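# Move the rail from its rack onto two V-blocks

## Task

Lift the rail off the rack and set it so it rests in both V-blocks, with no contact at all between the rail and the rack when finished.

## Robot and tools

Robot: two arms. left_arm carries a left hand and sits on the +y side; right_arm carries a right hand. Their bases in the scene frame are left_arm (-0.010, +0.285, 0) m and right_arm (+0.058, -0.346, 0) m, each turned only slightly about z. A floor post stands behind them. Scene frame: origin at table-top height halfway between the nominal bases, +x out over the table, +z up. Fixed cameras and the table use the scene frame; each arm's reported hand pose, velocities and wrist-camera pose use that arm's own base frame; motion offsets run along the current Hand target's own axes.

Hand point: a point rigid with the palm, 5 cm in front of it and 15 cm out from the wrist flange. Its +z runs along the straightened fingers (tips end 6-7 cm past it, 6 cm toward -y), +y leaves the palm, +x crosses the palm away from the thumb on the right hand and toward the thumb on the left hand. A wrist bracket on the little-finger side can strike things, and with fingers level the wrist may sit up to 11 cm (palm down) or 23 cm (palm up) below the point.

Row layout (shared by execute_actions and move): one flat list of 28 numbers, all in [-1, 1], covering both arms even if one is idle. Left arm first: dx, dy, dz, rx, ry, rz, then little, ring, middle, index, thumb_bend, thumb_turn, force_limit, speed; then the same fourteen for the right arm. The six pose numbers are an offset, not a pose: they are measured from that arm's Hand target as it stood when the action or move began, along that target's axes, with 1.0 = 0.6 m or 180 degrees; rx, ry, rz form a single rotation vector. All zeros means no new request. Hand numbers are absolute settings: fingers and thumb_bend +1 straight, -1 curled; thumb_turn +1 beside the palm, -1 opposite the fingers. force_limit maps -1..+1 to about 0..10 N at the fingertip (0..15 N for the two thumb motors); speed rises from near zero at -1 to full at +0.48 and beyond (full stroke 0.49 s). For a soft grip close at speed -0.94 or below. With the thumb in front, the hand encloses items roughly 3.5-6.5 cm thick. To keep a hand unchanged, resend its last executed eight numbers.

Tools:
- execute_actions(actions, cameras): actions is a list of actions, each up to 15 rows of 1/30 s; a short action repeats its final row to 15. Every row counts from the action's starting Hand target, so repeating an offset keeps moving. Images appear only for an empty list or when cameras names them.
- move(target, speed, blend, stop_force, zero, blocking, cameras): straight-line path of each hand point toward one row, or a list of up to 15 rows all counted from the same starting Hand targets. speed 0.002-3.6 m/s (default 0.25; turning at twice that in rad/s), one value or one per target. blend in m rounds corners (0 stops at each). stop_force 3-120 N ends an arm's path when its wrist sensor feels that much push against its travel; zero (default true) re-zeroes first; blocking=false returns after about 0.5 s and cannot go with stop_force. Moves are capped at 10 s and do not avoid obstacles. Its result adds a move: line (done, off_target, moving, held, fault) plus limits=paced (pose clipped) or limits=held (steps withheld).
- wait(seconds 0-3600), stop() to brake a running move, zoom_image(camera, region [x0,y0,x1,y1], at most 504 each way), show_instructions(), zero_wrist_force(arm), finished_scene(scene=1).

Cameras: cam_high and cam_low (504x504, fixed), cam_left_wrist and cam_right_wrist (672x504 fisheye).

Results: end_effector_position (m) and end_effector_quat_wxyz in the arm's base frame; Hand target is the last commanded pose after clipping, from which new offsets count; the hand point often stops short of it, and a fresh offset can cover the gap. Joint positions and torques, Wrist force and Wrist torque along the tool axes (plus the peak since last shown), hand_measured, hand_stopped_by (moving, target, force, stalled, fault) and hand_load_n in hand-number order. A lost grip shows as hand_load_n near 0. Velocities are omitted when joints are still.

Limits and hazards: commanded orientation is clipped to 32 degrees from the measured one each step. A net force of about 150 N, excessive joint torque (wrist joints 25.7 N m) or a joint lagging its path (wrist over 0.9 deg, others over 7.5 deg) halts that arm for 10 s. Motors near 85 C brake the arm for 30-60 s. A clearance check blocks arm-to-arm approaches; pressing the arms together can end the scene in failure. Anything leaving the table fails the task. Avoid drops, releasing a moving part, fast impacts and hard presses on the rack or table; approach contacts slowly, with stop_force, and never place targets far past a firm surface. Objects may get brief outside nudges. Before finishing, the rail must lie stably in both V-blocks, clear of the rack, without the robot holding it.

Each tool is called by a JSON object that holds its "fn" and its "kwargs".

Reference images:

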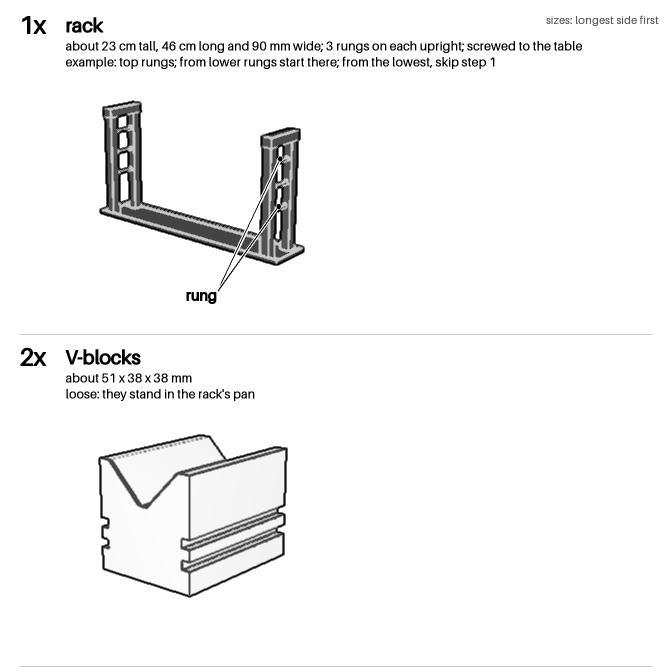

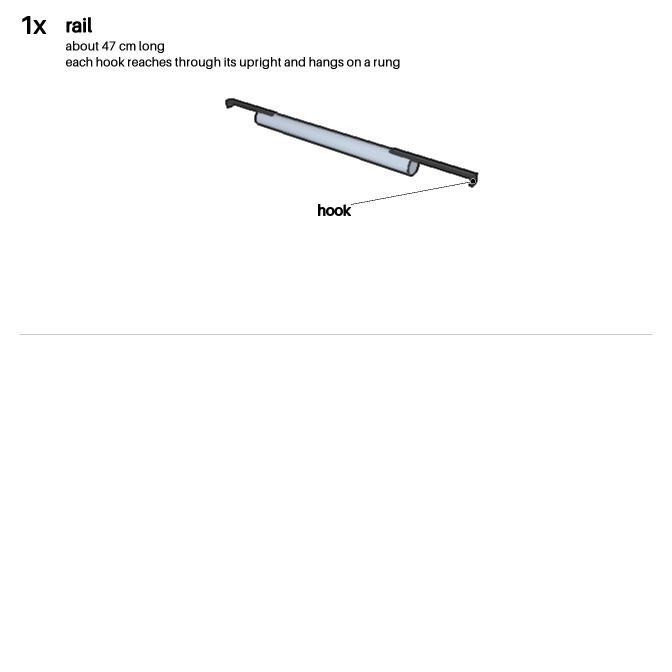

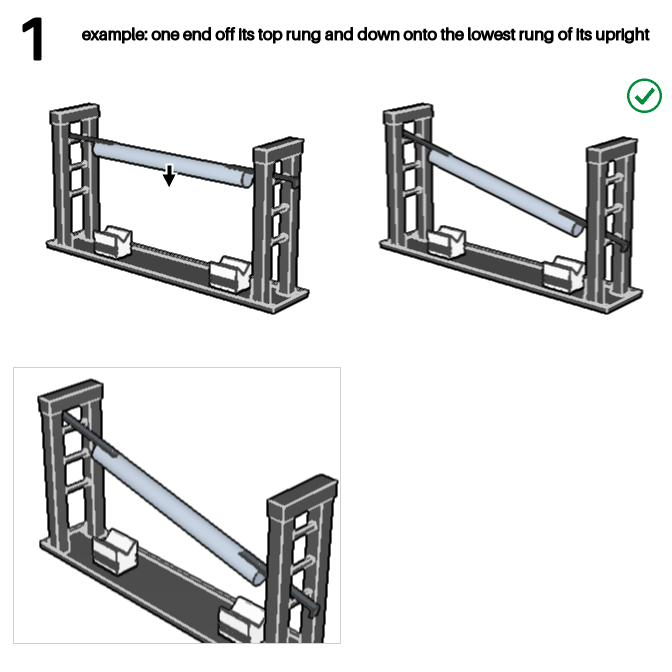

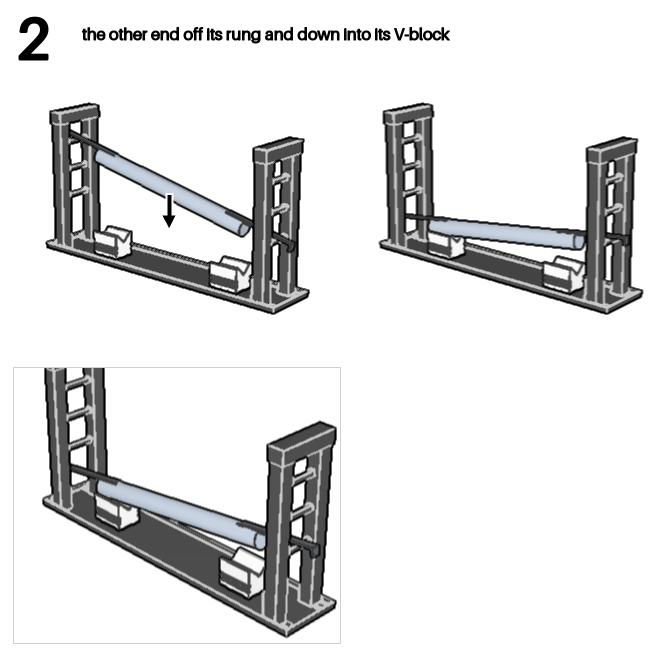

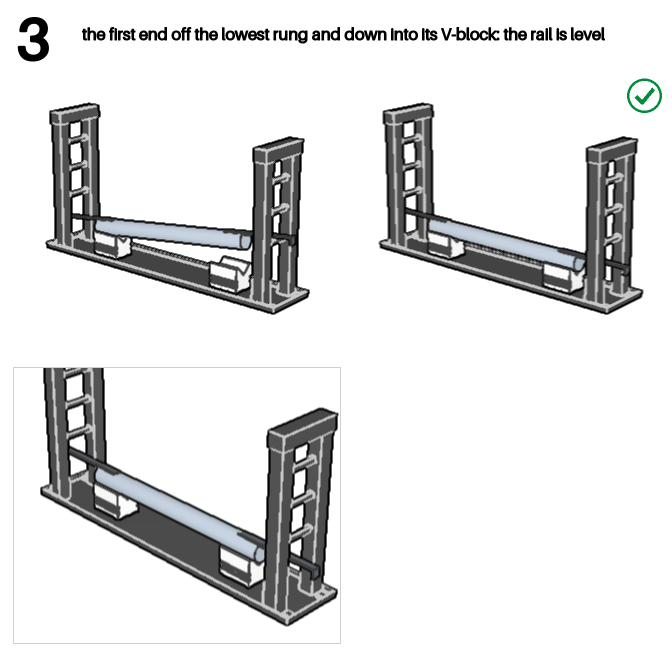

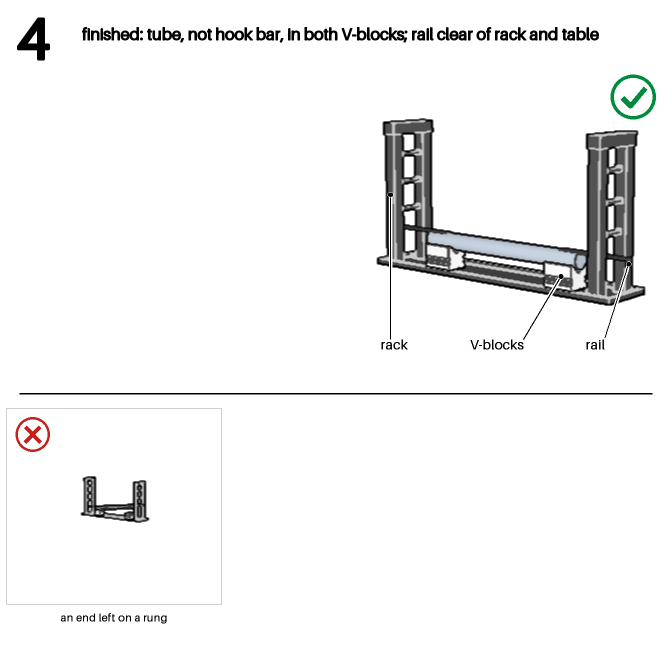

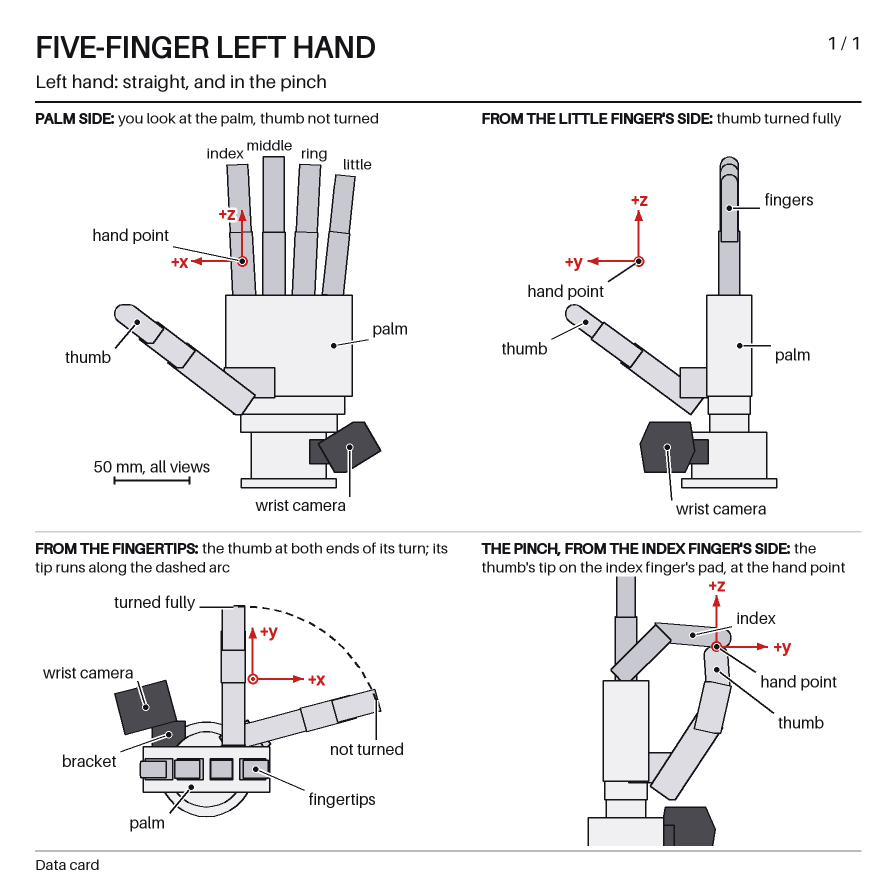

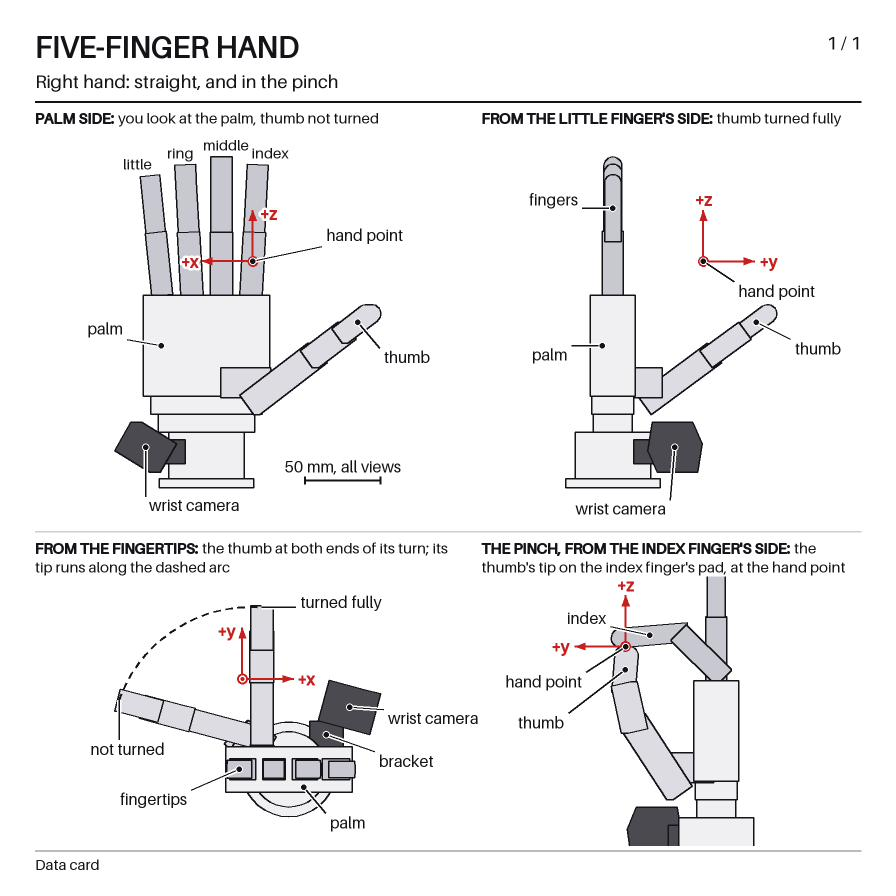

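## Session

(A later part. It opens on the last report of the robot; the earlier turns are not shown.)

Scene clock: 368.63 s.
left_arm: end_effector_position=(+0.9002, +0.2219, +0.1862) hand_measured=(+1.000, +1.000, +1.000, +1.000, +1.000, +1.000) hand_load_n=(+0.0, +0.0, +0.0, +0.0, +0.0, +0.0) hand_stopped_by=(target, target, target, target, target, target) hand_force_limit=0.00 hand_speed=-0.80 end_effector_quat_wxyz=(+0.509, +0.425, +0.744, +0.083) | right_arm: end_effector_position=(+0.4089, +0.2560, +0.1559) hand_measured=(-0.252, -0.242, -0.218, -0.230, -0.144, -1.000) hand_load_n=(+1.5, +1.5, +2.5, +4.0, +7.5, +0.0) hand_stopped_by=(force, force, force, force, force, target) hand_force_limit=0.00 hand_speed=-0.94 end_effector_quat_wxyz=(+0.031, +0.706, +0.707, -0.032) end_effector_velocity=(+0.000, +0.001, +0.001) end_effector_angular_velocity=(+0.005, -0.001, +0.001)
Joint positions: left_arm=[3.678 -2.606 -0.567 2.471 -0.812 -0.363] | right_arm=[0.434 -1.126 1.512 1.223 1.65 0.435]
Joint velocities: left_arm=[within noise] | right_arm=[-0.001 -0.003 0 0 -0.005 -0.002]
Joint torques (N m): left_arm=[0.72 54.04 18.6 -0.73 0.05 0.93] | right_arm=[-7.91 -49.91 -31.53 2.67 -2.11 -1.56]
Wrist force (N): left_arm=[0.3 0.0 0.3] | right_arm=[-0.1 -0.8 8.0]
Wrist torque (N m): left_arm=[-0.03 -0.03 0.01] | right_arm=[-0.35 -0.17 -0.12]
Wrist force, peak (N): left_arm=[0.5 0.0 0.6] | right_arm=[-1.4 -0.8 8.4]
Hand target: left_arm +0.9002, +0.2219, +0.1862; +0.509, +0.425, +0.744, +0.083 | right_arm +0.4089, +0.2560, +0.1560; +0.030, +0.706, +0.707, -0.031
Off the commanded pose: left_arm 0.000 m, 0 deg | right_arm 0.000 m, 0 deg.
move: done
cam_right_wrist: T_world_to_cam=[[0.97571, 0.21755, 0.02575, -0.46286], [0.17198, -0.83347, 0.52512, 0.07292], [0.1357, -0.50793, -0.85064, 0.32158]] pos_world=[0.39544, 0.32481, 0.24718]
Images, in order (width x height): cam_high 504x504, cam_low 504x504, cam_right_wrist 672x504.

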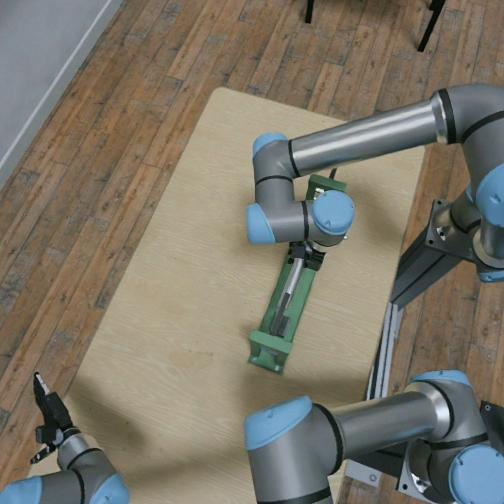

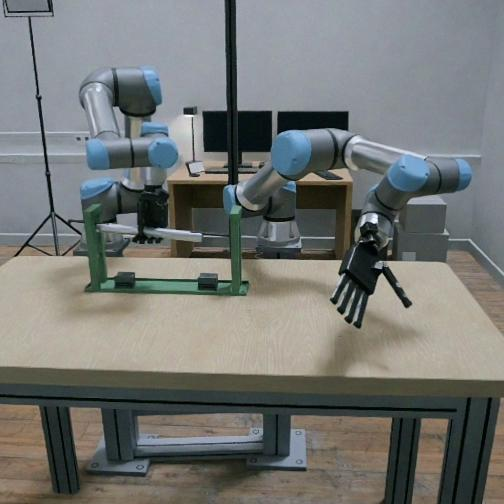

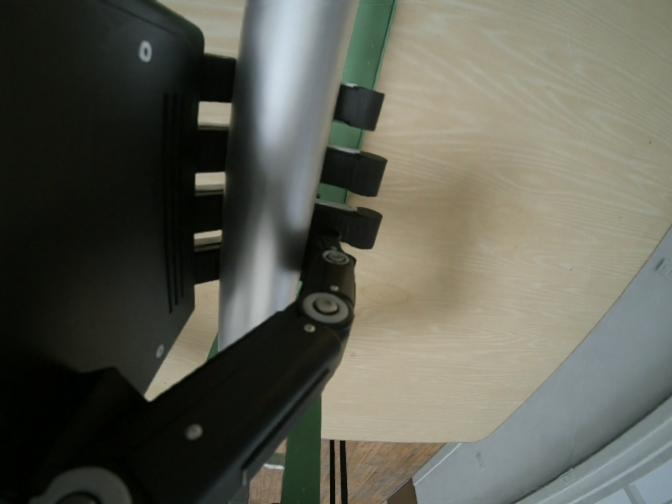

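{"fn": "move", "kwargs": {"target": [[0,0,0,0,0,0,1,1,1,1,1,1,0,-0.8,-0.0004,0,0.0208,0,-0.02756,0,-0.5,-0.5,-0.5,-0.5,-0.5,-1,0.0,-0.94]], "speed": 0.03, "cameras": ["cam_low","cam_high"]}}

{"fn": "zoom_image", "kwargs": {"camera": "cam_low", "region": [195, 195, 255, 255]}}

{"fn": "zoom_image", "kwargs": {"camera": "cam_low", "region": [75, 190, 145, 260]}}

{"fn": "zoom_image", "kwargs": {"camera": "cam_high", "region": [290, 160, 350, 220]}}

Scene clock: 376.53 s.
left_arm: end_effector_position=(+0.9002, +0.2219, +0.1862) hand_measured=(+1.000, +1.000, +1.000, +1.000, +1.000, +1.000) hand_load_n=(+0.0, +0.0, +0.0, +0.0, +0.0, +0.0) hand_stopped_by=(target, target, target, target, target, target) hand_force_limit=0.00 hand_speed=-0.80 end_effector_quat_wxyz=(+0.509, +0.425, +0.744, +0.083) | right_arm: end_effector_position=(+0.4089, +0.2547, +0.1435) hand_measured=(-0.252, -0.242, -0.218, -0.230, -0.144, -1.000) hand_load_n=(+1.5, +1.5, +2.5, +3.5, +7.0, +0.0) hand_stopped_by=(force, force, force, force, force, target) hand_force_limit=0.00 hand_speed=-0.94 end_effector_quat_wxyz=(+0.061, +0.704, +0.705, -0.062)
Joint positions: left_arm=[3.678 -2.606 -0.567 2.471 -0.812 -0.363] | right_arm=[0.473 -1.076 1.497 1.232 1.725 0.479]
Joint torques (N m): left_arm=[0.76 54.13 19.75 -0.61 -0.16 0.99] | right_arm=[-7.41 -51.49 -25.28 4.66 -1.66 -1.5]
Wrist force (N): left_arm=[0.4 -0.3 0.1] | right_arm=[0.8 -0.9 7.9]
Wrist torque (N m): left_arm=[-0.06 -0.06 0.03] | right_arm=[-0.33 -0.20 -0.08]
Wrist force, peak (N): left_arm=[0.3 0.2 0.7] | right_arm=[0.0 -1.0 8.4]
Hand target: left_arm +0.9002, +0.2219, +0.1862; +0.509, +0.425, +0.744, +0.083 | right_arm +0.4089, +0.2547, +0.1436; +0.061, +0.704, +0.705, -0.062
Off the commanded pose: left_arm 0.000 m, 0 deg | right_arm 0.000 m, 0 deg.
move: done
Images, in order (width x height): cam_high 504x504, cam_low 504x504.

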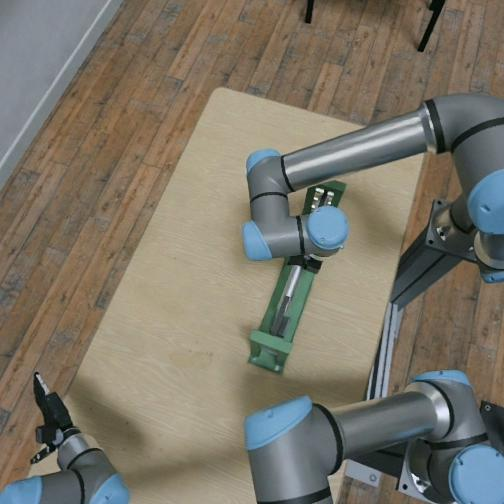

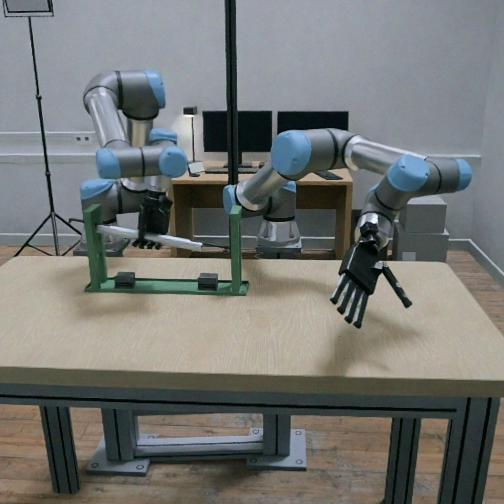

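Scaled by 8.400 from the camera's image (finer frame: 720x720).

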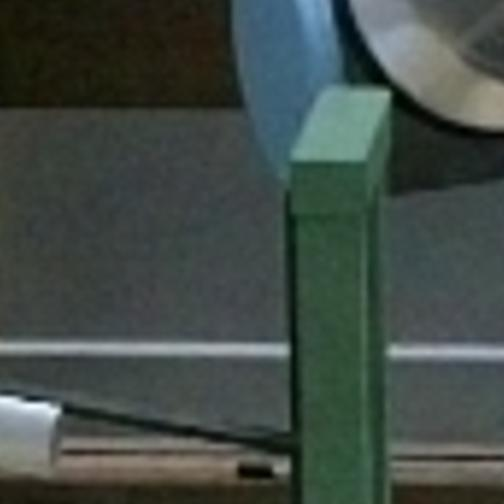

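Scaled by 7.200 from the camera's image (finer frame: 720x720).

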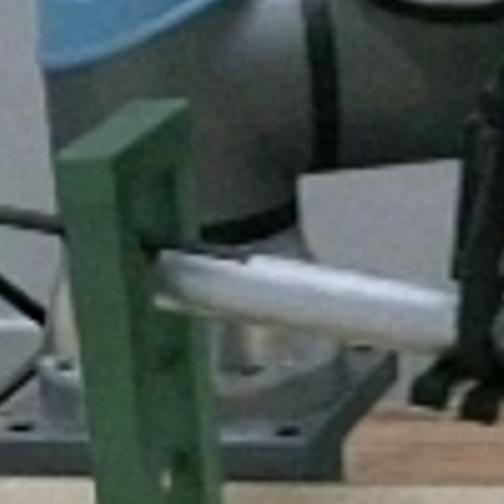

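Scaled by 8.400 from the camera's image (finer frame: 720x720).

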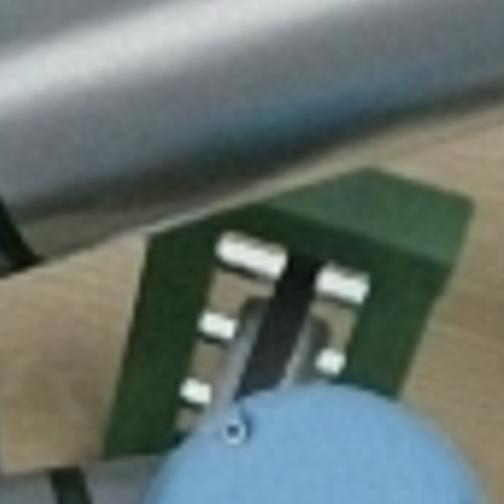

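{"fn": "move", "kwargs": {"target": [[0,0,0,0,0,0,1,1,1,1,1,1,0,-0.8,-0.0026,0,-0.0146,0,-0.0076,0,-0.5,-0.5,-0.5,-0.5,-0.5,-1,0.0,-0.94]], "speed": 0.03}}

{"fn": "move", "kwargs": {"target": [[0,0,0,0,0,0,1,1,1,1,1,1,0,-0.8,0.1434,0,0,0,0,0,-0.5,-0.5,-0.5,-0.5,-0.5,-1,0.0,-0.94]], "speed": 0.02, "stop_force": 4, "cameras": ["cam_low","cam_high","cam_right_wrist"]}}

{"fn": "zoom_image", "kwargs": {"camera": "cam_low", "region": [195, 195, 255, 255]}}

{"fn": "zoom_image", "kwargs": {"camera": "cam_low", "region": [75, 190, 145, 260]}}

{"fn": "zoom_image", "kwargs": {"camera": "cam_high", "region": [290, 160, 350, 220]}}

Scene clock: 405.83 s.
left_arm: end_effector_position=(+0.9002, +0.2219, +0.1862) hand_measured=(+1.000, +1.000, +1.000, +1.000, +1.000, +1.000) hand_load_n=(+0.0, +0.0, +0.0, +0.0, +0.0, +0.0) hand_stopped_by=(target, target, target, target, target, target) hand_force_limit=0.00 hand_speed=-0.80 end_effector_quat_wxyz=(+0.509, +0.425, +0.744, +0.083) | right_arm: end_effector_position=(+0.4090, +0.2547, +0.1526) hand_measured=(-0.252, -0.242, -0.218, -0.230, -0.144, -1.000) hand_load_n=(+1.5, +1.5, +2.5, +4.0, +7.0, +0.0) hand_stopped_by=(force, force, force, force, force, target) hand_force_limit=0.00 hand_speed=-0.94 end_effector_quat_wxyz=(+0.069, +0.704, +0.704, -0.070)
Joint positions: left_arm=[3.678 -2.606 -0.567 2.471 -0.812 -0.363] | right_arm=[0.484 -1.073 1.475 1.263 1.745 0.492]
Joint torques (N m): left_arm=[0.25 54.45 19.22 -0.43 0.02 1.14] | right_arm=[-8 -36.79 -4.69 1.25 -1.08 -1.78]
Wrist force (N): left_arm=[0.3 -0.2 -0.2] | right_arm=[1.1 -1.0 8.0]
Wrist torque (N m): left_arm=[-0.03 -0.04 0.02] | right_arm=[-0.36 -0.21 -0.07]
Wrist force, peak (N): left_arm=[0.4 -0.7 0.5] | right_arm=[1.0 -0.8 8.6]
Hand target: left_arm +0.9002, +0.2219, +0.1862; +0.509, +0.425, +0.744, +0.083 | right_arm +0.4089, +0.2547, +0.1525; +0.069, +0.704, +0.704, -0.070
Off the commanded pose: left_arm 0.000 m, 0 deg | right_arm 0.000 m, 0 deg.
move: done

Scene clock: 411.10 s.
left_arm: end_effector_position=(+0.9002, +0.2219, +0.1862) hand_measured=(+1.000, +1.000, +1.000, +1.000, +1.000, +1.000) hand_load_n=(+0.0, +0.0, +0.0, +0.0, +0.0, +0.0) hand_stopped_by=(target, target, target, target, target, target) hand_force_limit=0.00 hand_speed=-0.80 end_effector_quat_wxyz=(+0.509, +0.425, +0.744, +0.083) | right_arm: end_effector_position=(+0.4089, +0.3390, +0.1355) hand_measured=(-0.252, -0.242, -0.218, -0.230, -0.144, -1.000) hand_load_n=(+1.5, +1.5, +2.0, +4.0, +7.5, +0.0) hand_stopped_by=(force, force, force, force, force, target) hand_force_limit=0.00 hand_speed=-0.94 end_effector_quat_wxyz=(+0.069, +0.704, +0.704, -0.070)
Joint positions: left_arm=[3.678 -2.606 -0.567 2.471 -0.812 -0.363] | right_arm=[0.628 -0.914 1.268 1.335 1.73 0.637]
Joint torques (N m): left_arm=[1.16 54.64 18.84 -0.73 -0.03 1.14] | right_arm=[-8.04 -58.8 -5.81 1.42 1.67 -1.72]
Wrist force (N): left_arm=[0.3 0.0 0.3] | right_arm=[0.9 -1.1 7.9]
Wrist torque (N m): left_arm=[-0.02 -0.04 0.01] | right_arm=[-0.39 -0.17 -0.05]
Wrist force, peak (N): left_arm=[0.8 -0.3 0.2] | right_arm=[1.0 -1.3 8.2]
Hand target: left_arm +0.9002, +0.2219, +0.1862; +0.509, +0.425, +0.744, +0.083 | right_arm +0.4089, +0.3390, +0.1355; +0.069, +0.704, +0.704, -0.070
Off the commanded pose: left_arm 0.000 m, 0 deg | right_arm 0.000 m, 0 deg.
move: done
cam_right_wrist: T_world_to_cam=[[0.97564, 0.21937, 0.00162, -0.47762], [0.17228, -0.77073, 0.61343, 0.11936], [0.13582, -0.59821, -0.78975, 0.36877]] pos_world=[0.39534, 0.41738, 0.21879]
Images, in order (width x height): cam_high 504x504, cam_low 504x504, cam_right_wrist 672x504.

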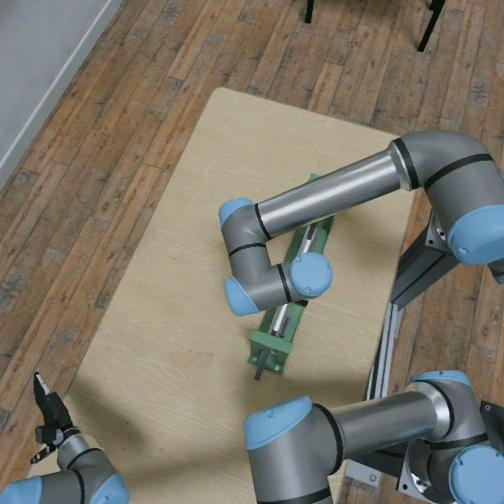

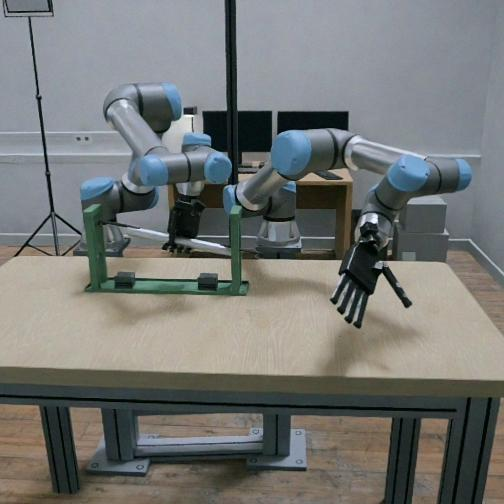

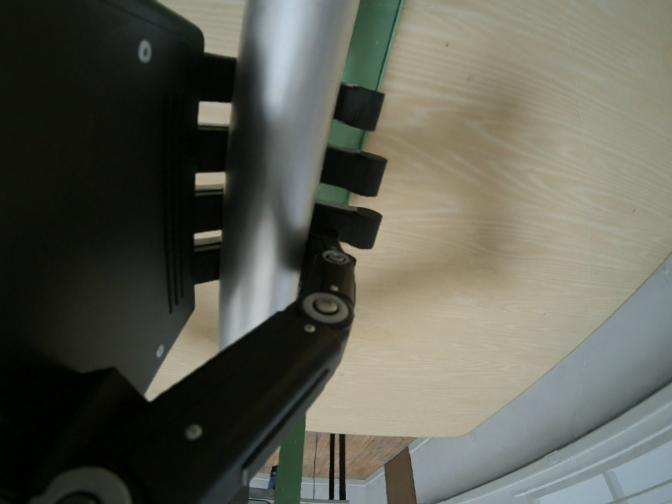

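Scaled by 8.400 from the camera's image (finer frame: 720x720).

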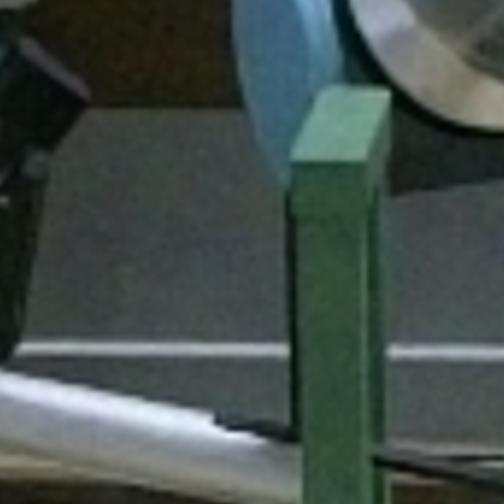

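Scaled by 7.200 from the camera's image (finer frame: 720x720).

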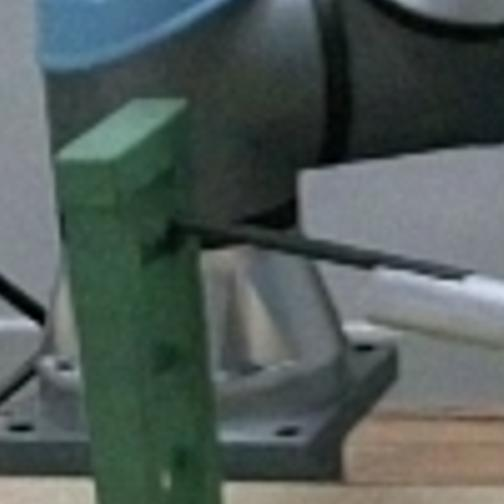

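Scaled by 8.400 from the camera's image (finer frame: 720x720).

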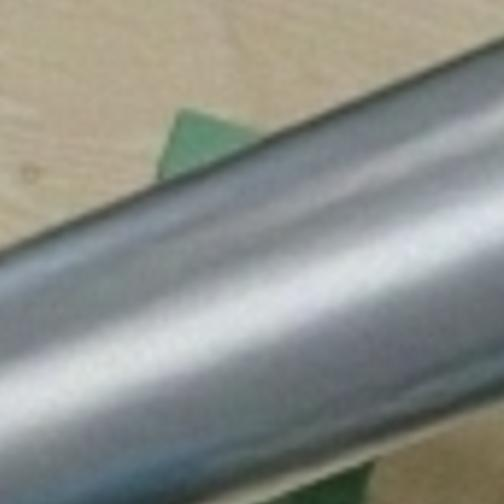

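{"fn": "move", "kwargs": {"target": [[0,0,0,0,0,0,1,1,1,1,1,1,0,-0.8,0.01533,0,0.06578,0,0.06272,0,-0.5,-0.5,-0.5,-0.5,-0.5,-1,0.0,-0.94]], "speed": 0.03, "cameras": ["cam_low","cam_high"]}}

{"fn": "zoom_image", "kwargs": {"camera": "cam_low", "region": [195, 195, 255, 255]}}

{"fn": "zoom_image", "kwargs": {"camera": "cam_low", "region": [75, 190, 145, 260]}}

Scene clock: 426.33 s.
left_arm: end_effector_position=(+0.9002, +0.2219, +0.1862) hand_measured=(+1.000, +1.000, +1.000, +1.000, +1.000, +1.000) hand_load_n=(+0.0, +0.0, +0.0, +0.0, +0.0, +0.0) hand_stopped_by=(target, target, target, target, target, target) hand_force_limit=0.00 hand_speed=-0.80 end_effector_quat_wxyz=(+0.509, +0.425, +0.744, +0.083) | right_arm: end_effector_position=(+0.4088, +0.3403, +0.0950) hand_measured=(-0.252, -0.242, -0.218, -0.230, -0.144, -1.000) hand_load_n=(+1.5, +1.5, +2.5, +4.0, +7.5, +0.0) hand_stopped_by=(force, force, force, force, force, target) hand_force_limit=0.00 hand_speed=-0.94 end_effector_quat_wxyz=(+0.000, +0.707, +0.707, -0.001) end_effector_velocity=(-0.001, +0.000, +0.002) end_effector_angular_velocity=(-0.005, +0.001, +0.003)
Joint positions: left_arm=[3.678 -2.606 -0.567 2.471 -0.812 -0.363] | right_arm=[0.551 -0.977 1.424 1.125 1.57 0.551]
Joint velocities: left_arm=[within noise] | right_arm=[0.002 -0.001 -0.002 0.007 0.003 -0.001]
Joint torques (N m): left_arm=[0.97 56.03 19.37 -0.7 0.03 1.29] | right_arm=[5.91 -43.63 -31.37 4.92 2.62 1.33]
Wrist force (N): left_arm=[0.2 0.1 0.3] | right_arm=[-1.0 -1.1 7.9]
Wrist torque (N m): left_arm=[-0.01 -0.03 0.00] | right_arm=[-0.38 -0.07 -0.04]
Wrist force, peak (N): left_arm=[0.7 -0.2 0.7] | right_arm=[-0.2 -1.1 8.3]
Hand target: left_arm +0.9002, +0.2219, +0.1862; +0.509, +0.425, +0.744, +0.083 | right_arm +0.4088, +0.3403, +0.0950; +0.000, +0.707, +0.707, -0.001
Off the commanded pose: left_arm 0.000 m, 0 deg | right_arm 0.000 m, 0 deg.
move: done
Images, in order (width x height): cam_high 504x504, cam_low 504x504.

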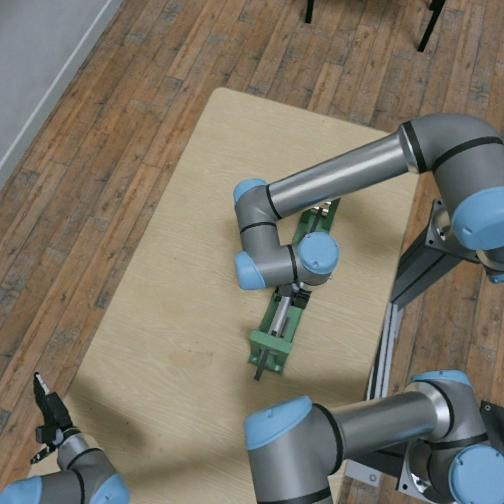

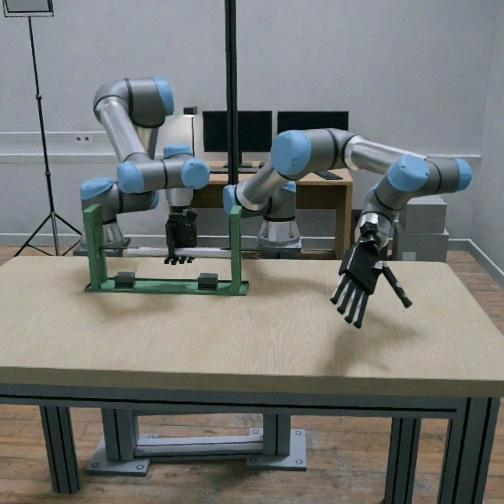

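Scaled by 8.400 from the camera's image (finer frame: 720x720).

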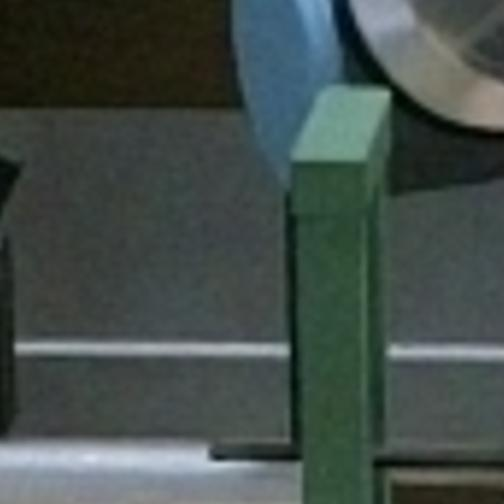

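Scaled by 7.200 from the camera's image (finer frame: 720x720).

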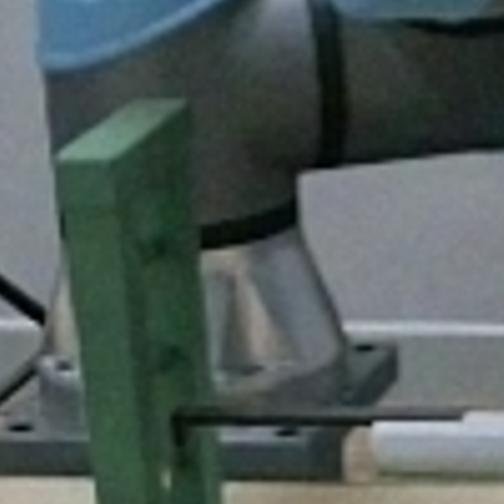

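{"fn": "move", "kwargs": {"target": [[0,0,0,0,0,0,1,1,1,1,1,1,0,-0.8,0.0015,0,0.0353,0,0.03128,0,-0.5,-0.5,-0.5,-0.5,-0.5,-1,0.0,-0.94]], "speed": 0.03, "cameras": ["cam_low","cam_high","cam_right_wrist"]}}

{"fn": "zoom_image", "kwargs": {"camera": "cam_low", "region": [195, 225, 265, 295]}}

{"fn": "zoom_image", "kwargs": {"camera": "cam_low", "region": [75, 225, 145, 295]}}

{"fn": "zoom_image", "kwargs": {"camera": "cam_high", "region": [290, 170, 360, 240]}}

Scene clock: 431.70 s.
left_arm: end_effector_position=(+0.9002, +0.2219, +0.1862) hand_measured=(+1.000, +1.000, +1.000, +1.000, +1.000, +1.000) hand_load_n=(+0.0, +0.0, +0.0, +0.0, +0.0, +0.0) hand_stopped_by=(target, target, target, target, target, target) hand_force_limit=0.00 hand_speed=-0.80 end_effector_quat_wxyz=(+0.509, +0.425, +0.744, +0.083) | right_arm: end_effector_position=(+0.4087, +0.3412, +0.0738) hand_measured=(-0.252, -0.242, -0.218, -0.230, -0.144, -1.000) hand_load_n=(+1.5, +1.5, +2.5, +4.0, +7.0, +0.0) hand_stopped_by=(force, force, force, force, force, target) hand_force_limit=0.00 hand_speed=-0.94 end_effector_quat_wxyz=(-0.035, +0.706, +0.706, +0.034) end_effector_velocity=(-0.001, -0.001, +0.000) end_effector_angular_velocity=(-0.006, +0.003, +0.002)
Joint positions: left_arm=[3.678 -2.606 -0.567 2.471 -0.812 -0.363] | right_arm=[0.509 -0.999 1.502 1.021 1.485 0.511]
Joint velocities: left_arm=[within noise] | right_arm=[0.002 0.001 -0.002 0.006 0.004 0]
Joint torques (N m): left_arm=[0.61 53.26 19.04 -0.64 -0.1 1.23] | right_arm=[6.55 -46.33 -30.6 5.08 2.37 1.23]
Wrist force (N): left_arm=[0.0 -0.2 0.3] | right_arm=[-2.4 -0.6 7.8]
Wrist torque (N m): left_arm=[-0.05 0.01 -0.01] | right_arm=[-0.30 0.02 -0.08]
Wrist force, peak (N): left_arm=[0.0 -0.1 0.9] | right_arm=[-2.6 -0.8 8.1]
Hand target: left_arm +0.9002, +0.2219, +0.1862; +0.509, +0.425, +0.744, +0.083 | right_arm +0.4088, +0.3412, +0.0739; -0.035, +0.706, +0.706, +0.034
Off the commanded pose: left_arm 0.000 m, 0 deg | right_arm 0.000 m, 0 deg.
move: done
cam_right_wrist: T_world_to_cam=[[0.97574, 0.20898, 0.0653, -0.47905], [0.17196, -0.91609, 0.36222, 0.2272], [0.13552, -0.3422, -0.9298, 0.2444]] pos_world=[0.39524, 0.39189, 0.17623]
Images, in order (width x height): cam_high 504x504, cam_low 504x504, cam_right_wrist 672x504.

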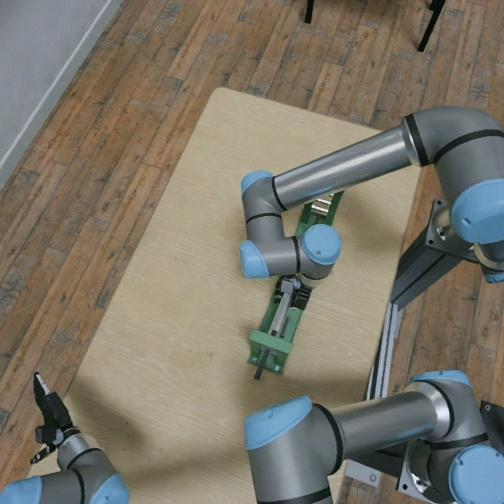

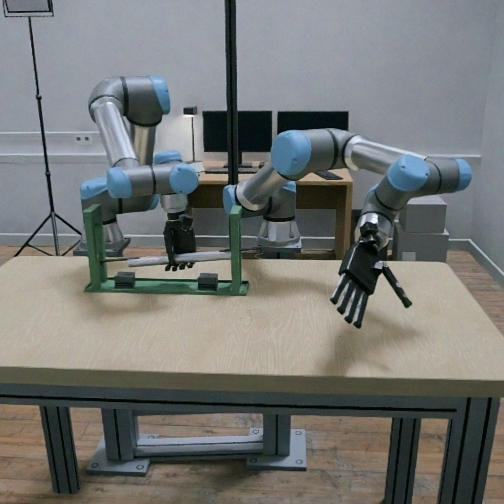

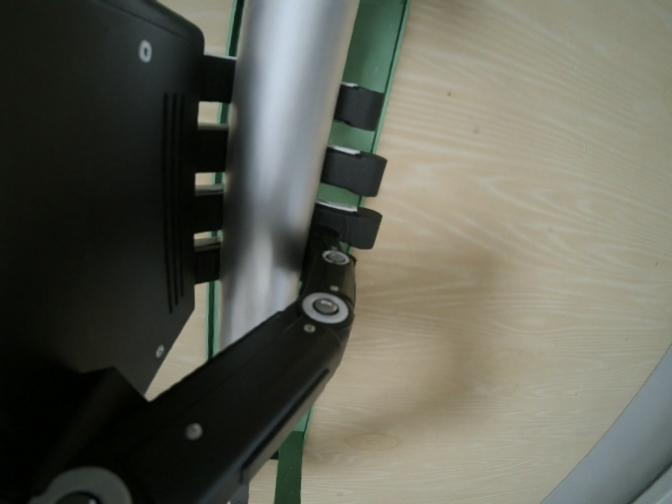

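Scaled by 7.200 from the camera's image (finer frame: 720x720).

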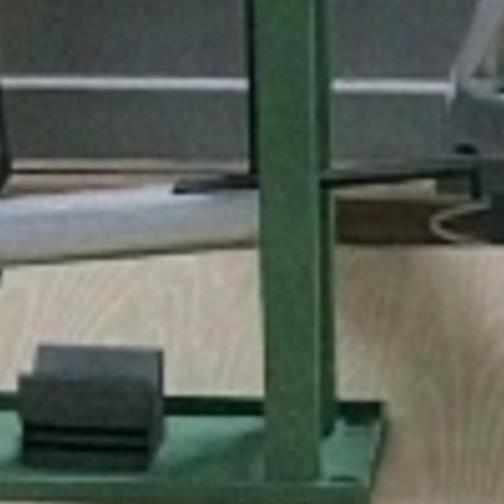

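Scaled by 7.200 from the camera's image (finer frame: 720x720).

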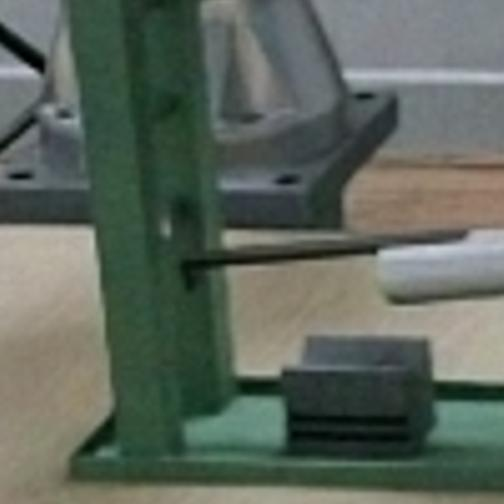

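Scaled by 7.200 from the camera's image (finer frame: 720x720).

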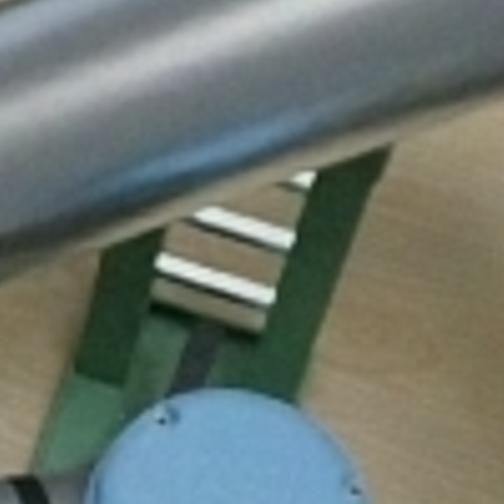

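{"fn": "move", "kwargs": {"target": [[0,0,0,0,0,0,1,1,1,1,1,1,0,-0.8,-0.1429,0,0,0,0,0,-0.5,-0.5,-0.5,-0.5,-0.5,-1,0.0,-0.94]], "speed": 0.02, "stop_force": 4, "cameras": ["cam_low","cam_high","cam_right_wrist"]}}

{"fn": "zoom_image", "kwargs": {"camera": "cam_low", "region": [195, 225, 265, 295]}}

{"fn": "zoom_image", "kwargs": {"camera": "cam_low", "region": [75, 225, 145, 295]}}

{"fn": "zoom_image", "kwargs": {"camera": "cam_high", "region": [240, 270, 320, 350]}}

Scene clock: 445.90 s.
left_arm: end_effector_position=(+0.9002, +0.2219, +0.1862) hand_measured=(+1.000, +1.000, +1.000, +1.000, +1.000, +1.000) hand_load_n=(+0.0, +0.0, +0.0, +0.0, +0.0, +0.0) hand_stopped_by=(target, target, target, target, target, target) hand_force_limit=0.00 hand_speed=-0.80 end_effector_quat_wxyz=(+0.509, +0.425, +0.744, +0.083) | right_arm: end_effector_position=(+0.4088, +0.2558, +0.0655) hand_measured=(-0.252, -0.242, -0.218, -0.230, -0.144, -1.000) hand_load_n=(+1.0, +1.5, +2.5, +4.0, +7.5, +0.0) hand_stopped_by=(force, force, force, force, force, target) hand_force_limit=0.00 hand_speed=-0.94 end_effector_quat_wxyz=(-0.035, +0.706, +0.706, +0.034)
Joint positions: left_arm=[3.678 -2.606 -0.567 2.471 -0.812 -0.363] | right_arm=[0.334 -1.104 1.703 0.941 1.478 0.335]
Joint torques (N m): left_arm=[0.99 54.66 19.13 -0.67 -0.08 1.55] | right_arm=[6.88 -29.6 -29.94 5.05 -1.56 1.72]
Wrist force (N): left_arm=[-0.1 -0.2 0.3] | right_arm=[-2.1 -1.0 7.8]
Wrist torque (N m): left_arm=[-0.05 0.02 -0.01] | right_arm=[-0.35 -0.03 -0.14]
Wrist force, peak (N): left_arm=[0.2 -0.3 0.8] | right_arm=[-2.3 -0.9 8.1]
Hand target: left_arm +0.9002, +0.2219, +0.1862; +0.509, +0.425, +0.744, +0.083 | right_arm +0.4088, +0.2558, +0.0655; -0.035, +0.706, +0.706, +0.034
Off the commanded pose: left_arm 0.000 m, 0 deg | right_arm 0.000 m, 0 deg.
move: done
cam_right_wrist: T_world_to_cam=[[0.97574, 0.20896, 0.06533, -0.46078], [0.17188, -0.91596, 0.3626, 0.15198], [0.13561, -0.34258, -0.92965, 0.20753]] pos_world=[0.39534, 0.30658, 0.16793]
Images, in order (width x height): cam_high 504x504, cam_low 504x504, cam_right_wrist 672x504.

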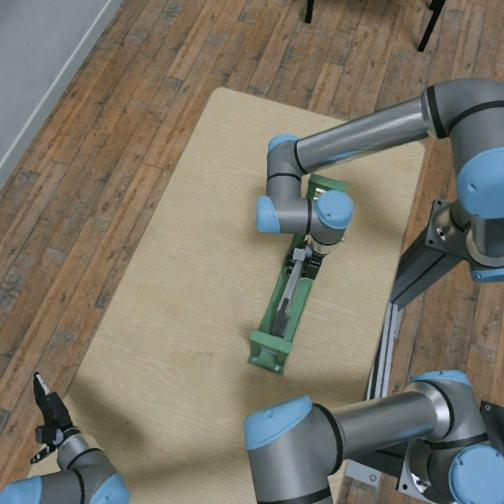

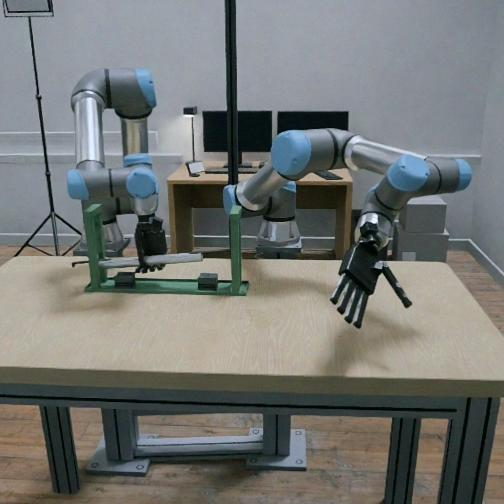

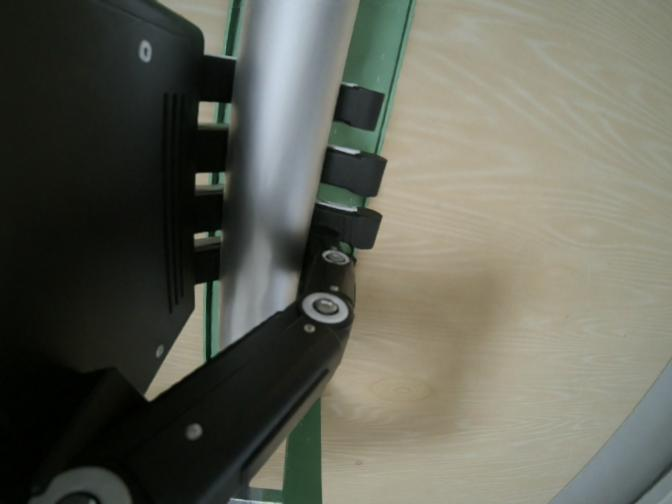

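Scaled by 7.200 from the camera's image (finer frame: 720x720).

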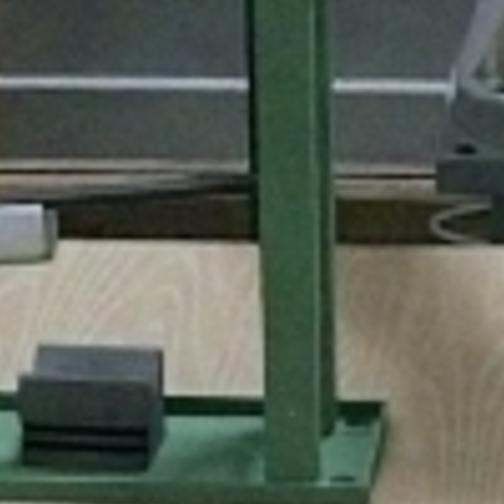

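Scaled by 7.200 from the camera's image (finer frame: 720x720).

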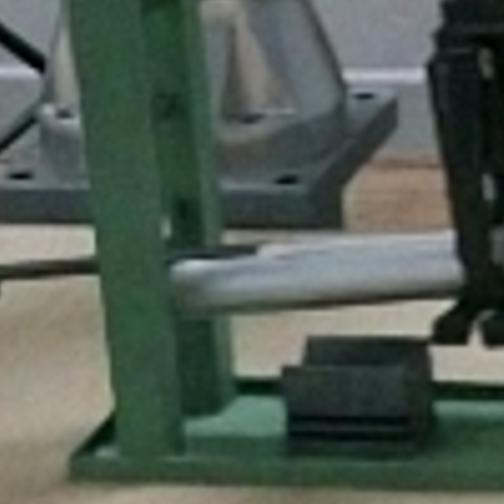

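Scaled by 6.300 from the camera's image (finer frame: 720x720).

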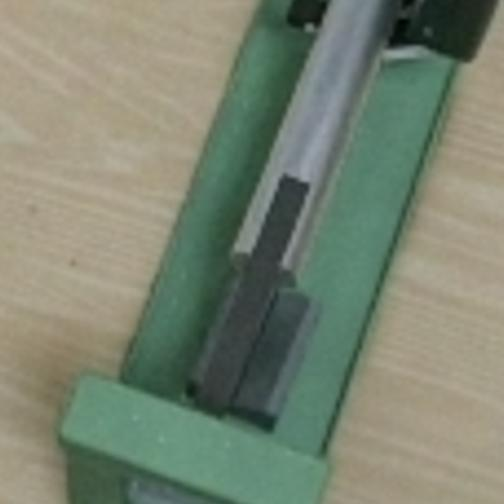

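{"fn": "zoom_image", "kwargs": {"camera": "cam_high", "region": [262, 300, 302, 340]}}

{"fn": "zoom_image", "kwargs": {"camera": "cam_low", "region": [110, 262, 150, 302]}}

{"fn": "zoom_image", "kwargs": {"camera": "cam_low", "region": [190, 262, 230, 302]}}

Scaled by 12.600 from the camera's image (finer frame: 720x720).

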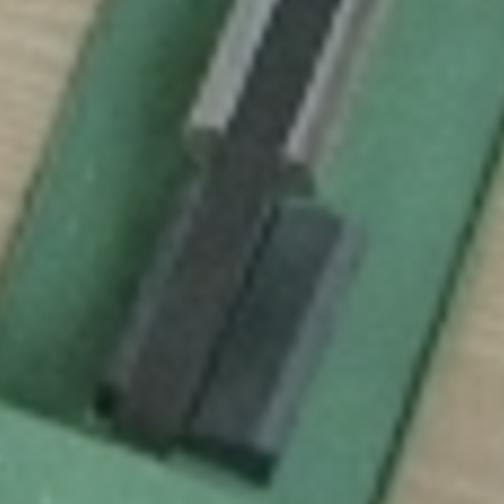

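Scaled by 12.600 from the camera's image (finer frame: 720x720).

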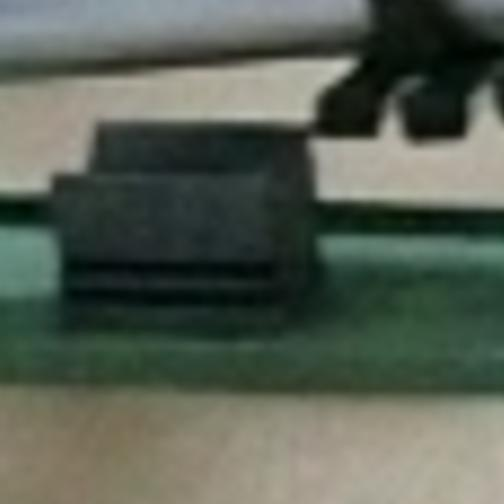

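Scaled by 12.600 from the camera's image (finer frame: 720x720).

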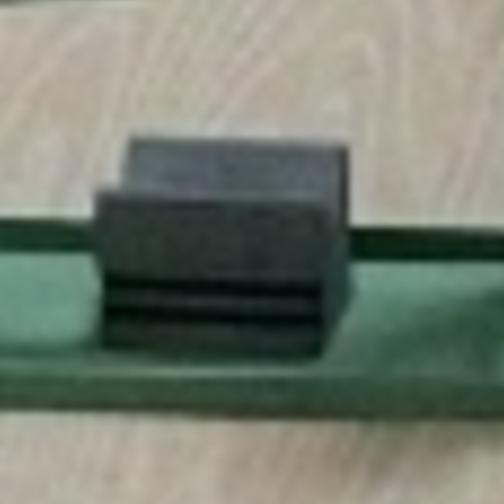

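{"fn": "zoom_image", "kwargs": {"camera": "cam_right_wrist", "region": [200, 0, 440, 180]}}

{"fn": "zoom_image", "kwargs": {"camera": "cam_high", "region": [255, 250, 335, 370]}}

Scaled by 2.100 from the camera's image (finer frame: 960x720).

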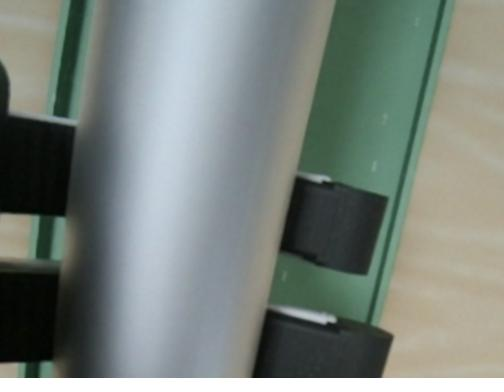

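Scaled by 4.200 from the camera's image (finer frame: 720x720).

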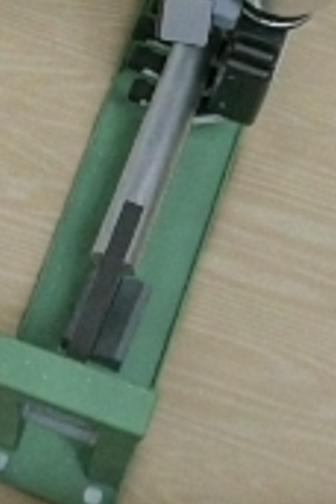

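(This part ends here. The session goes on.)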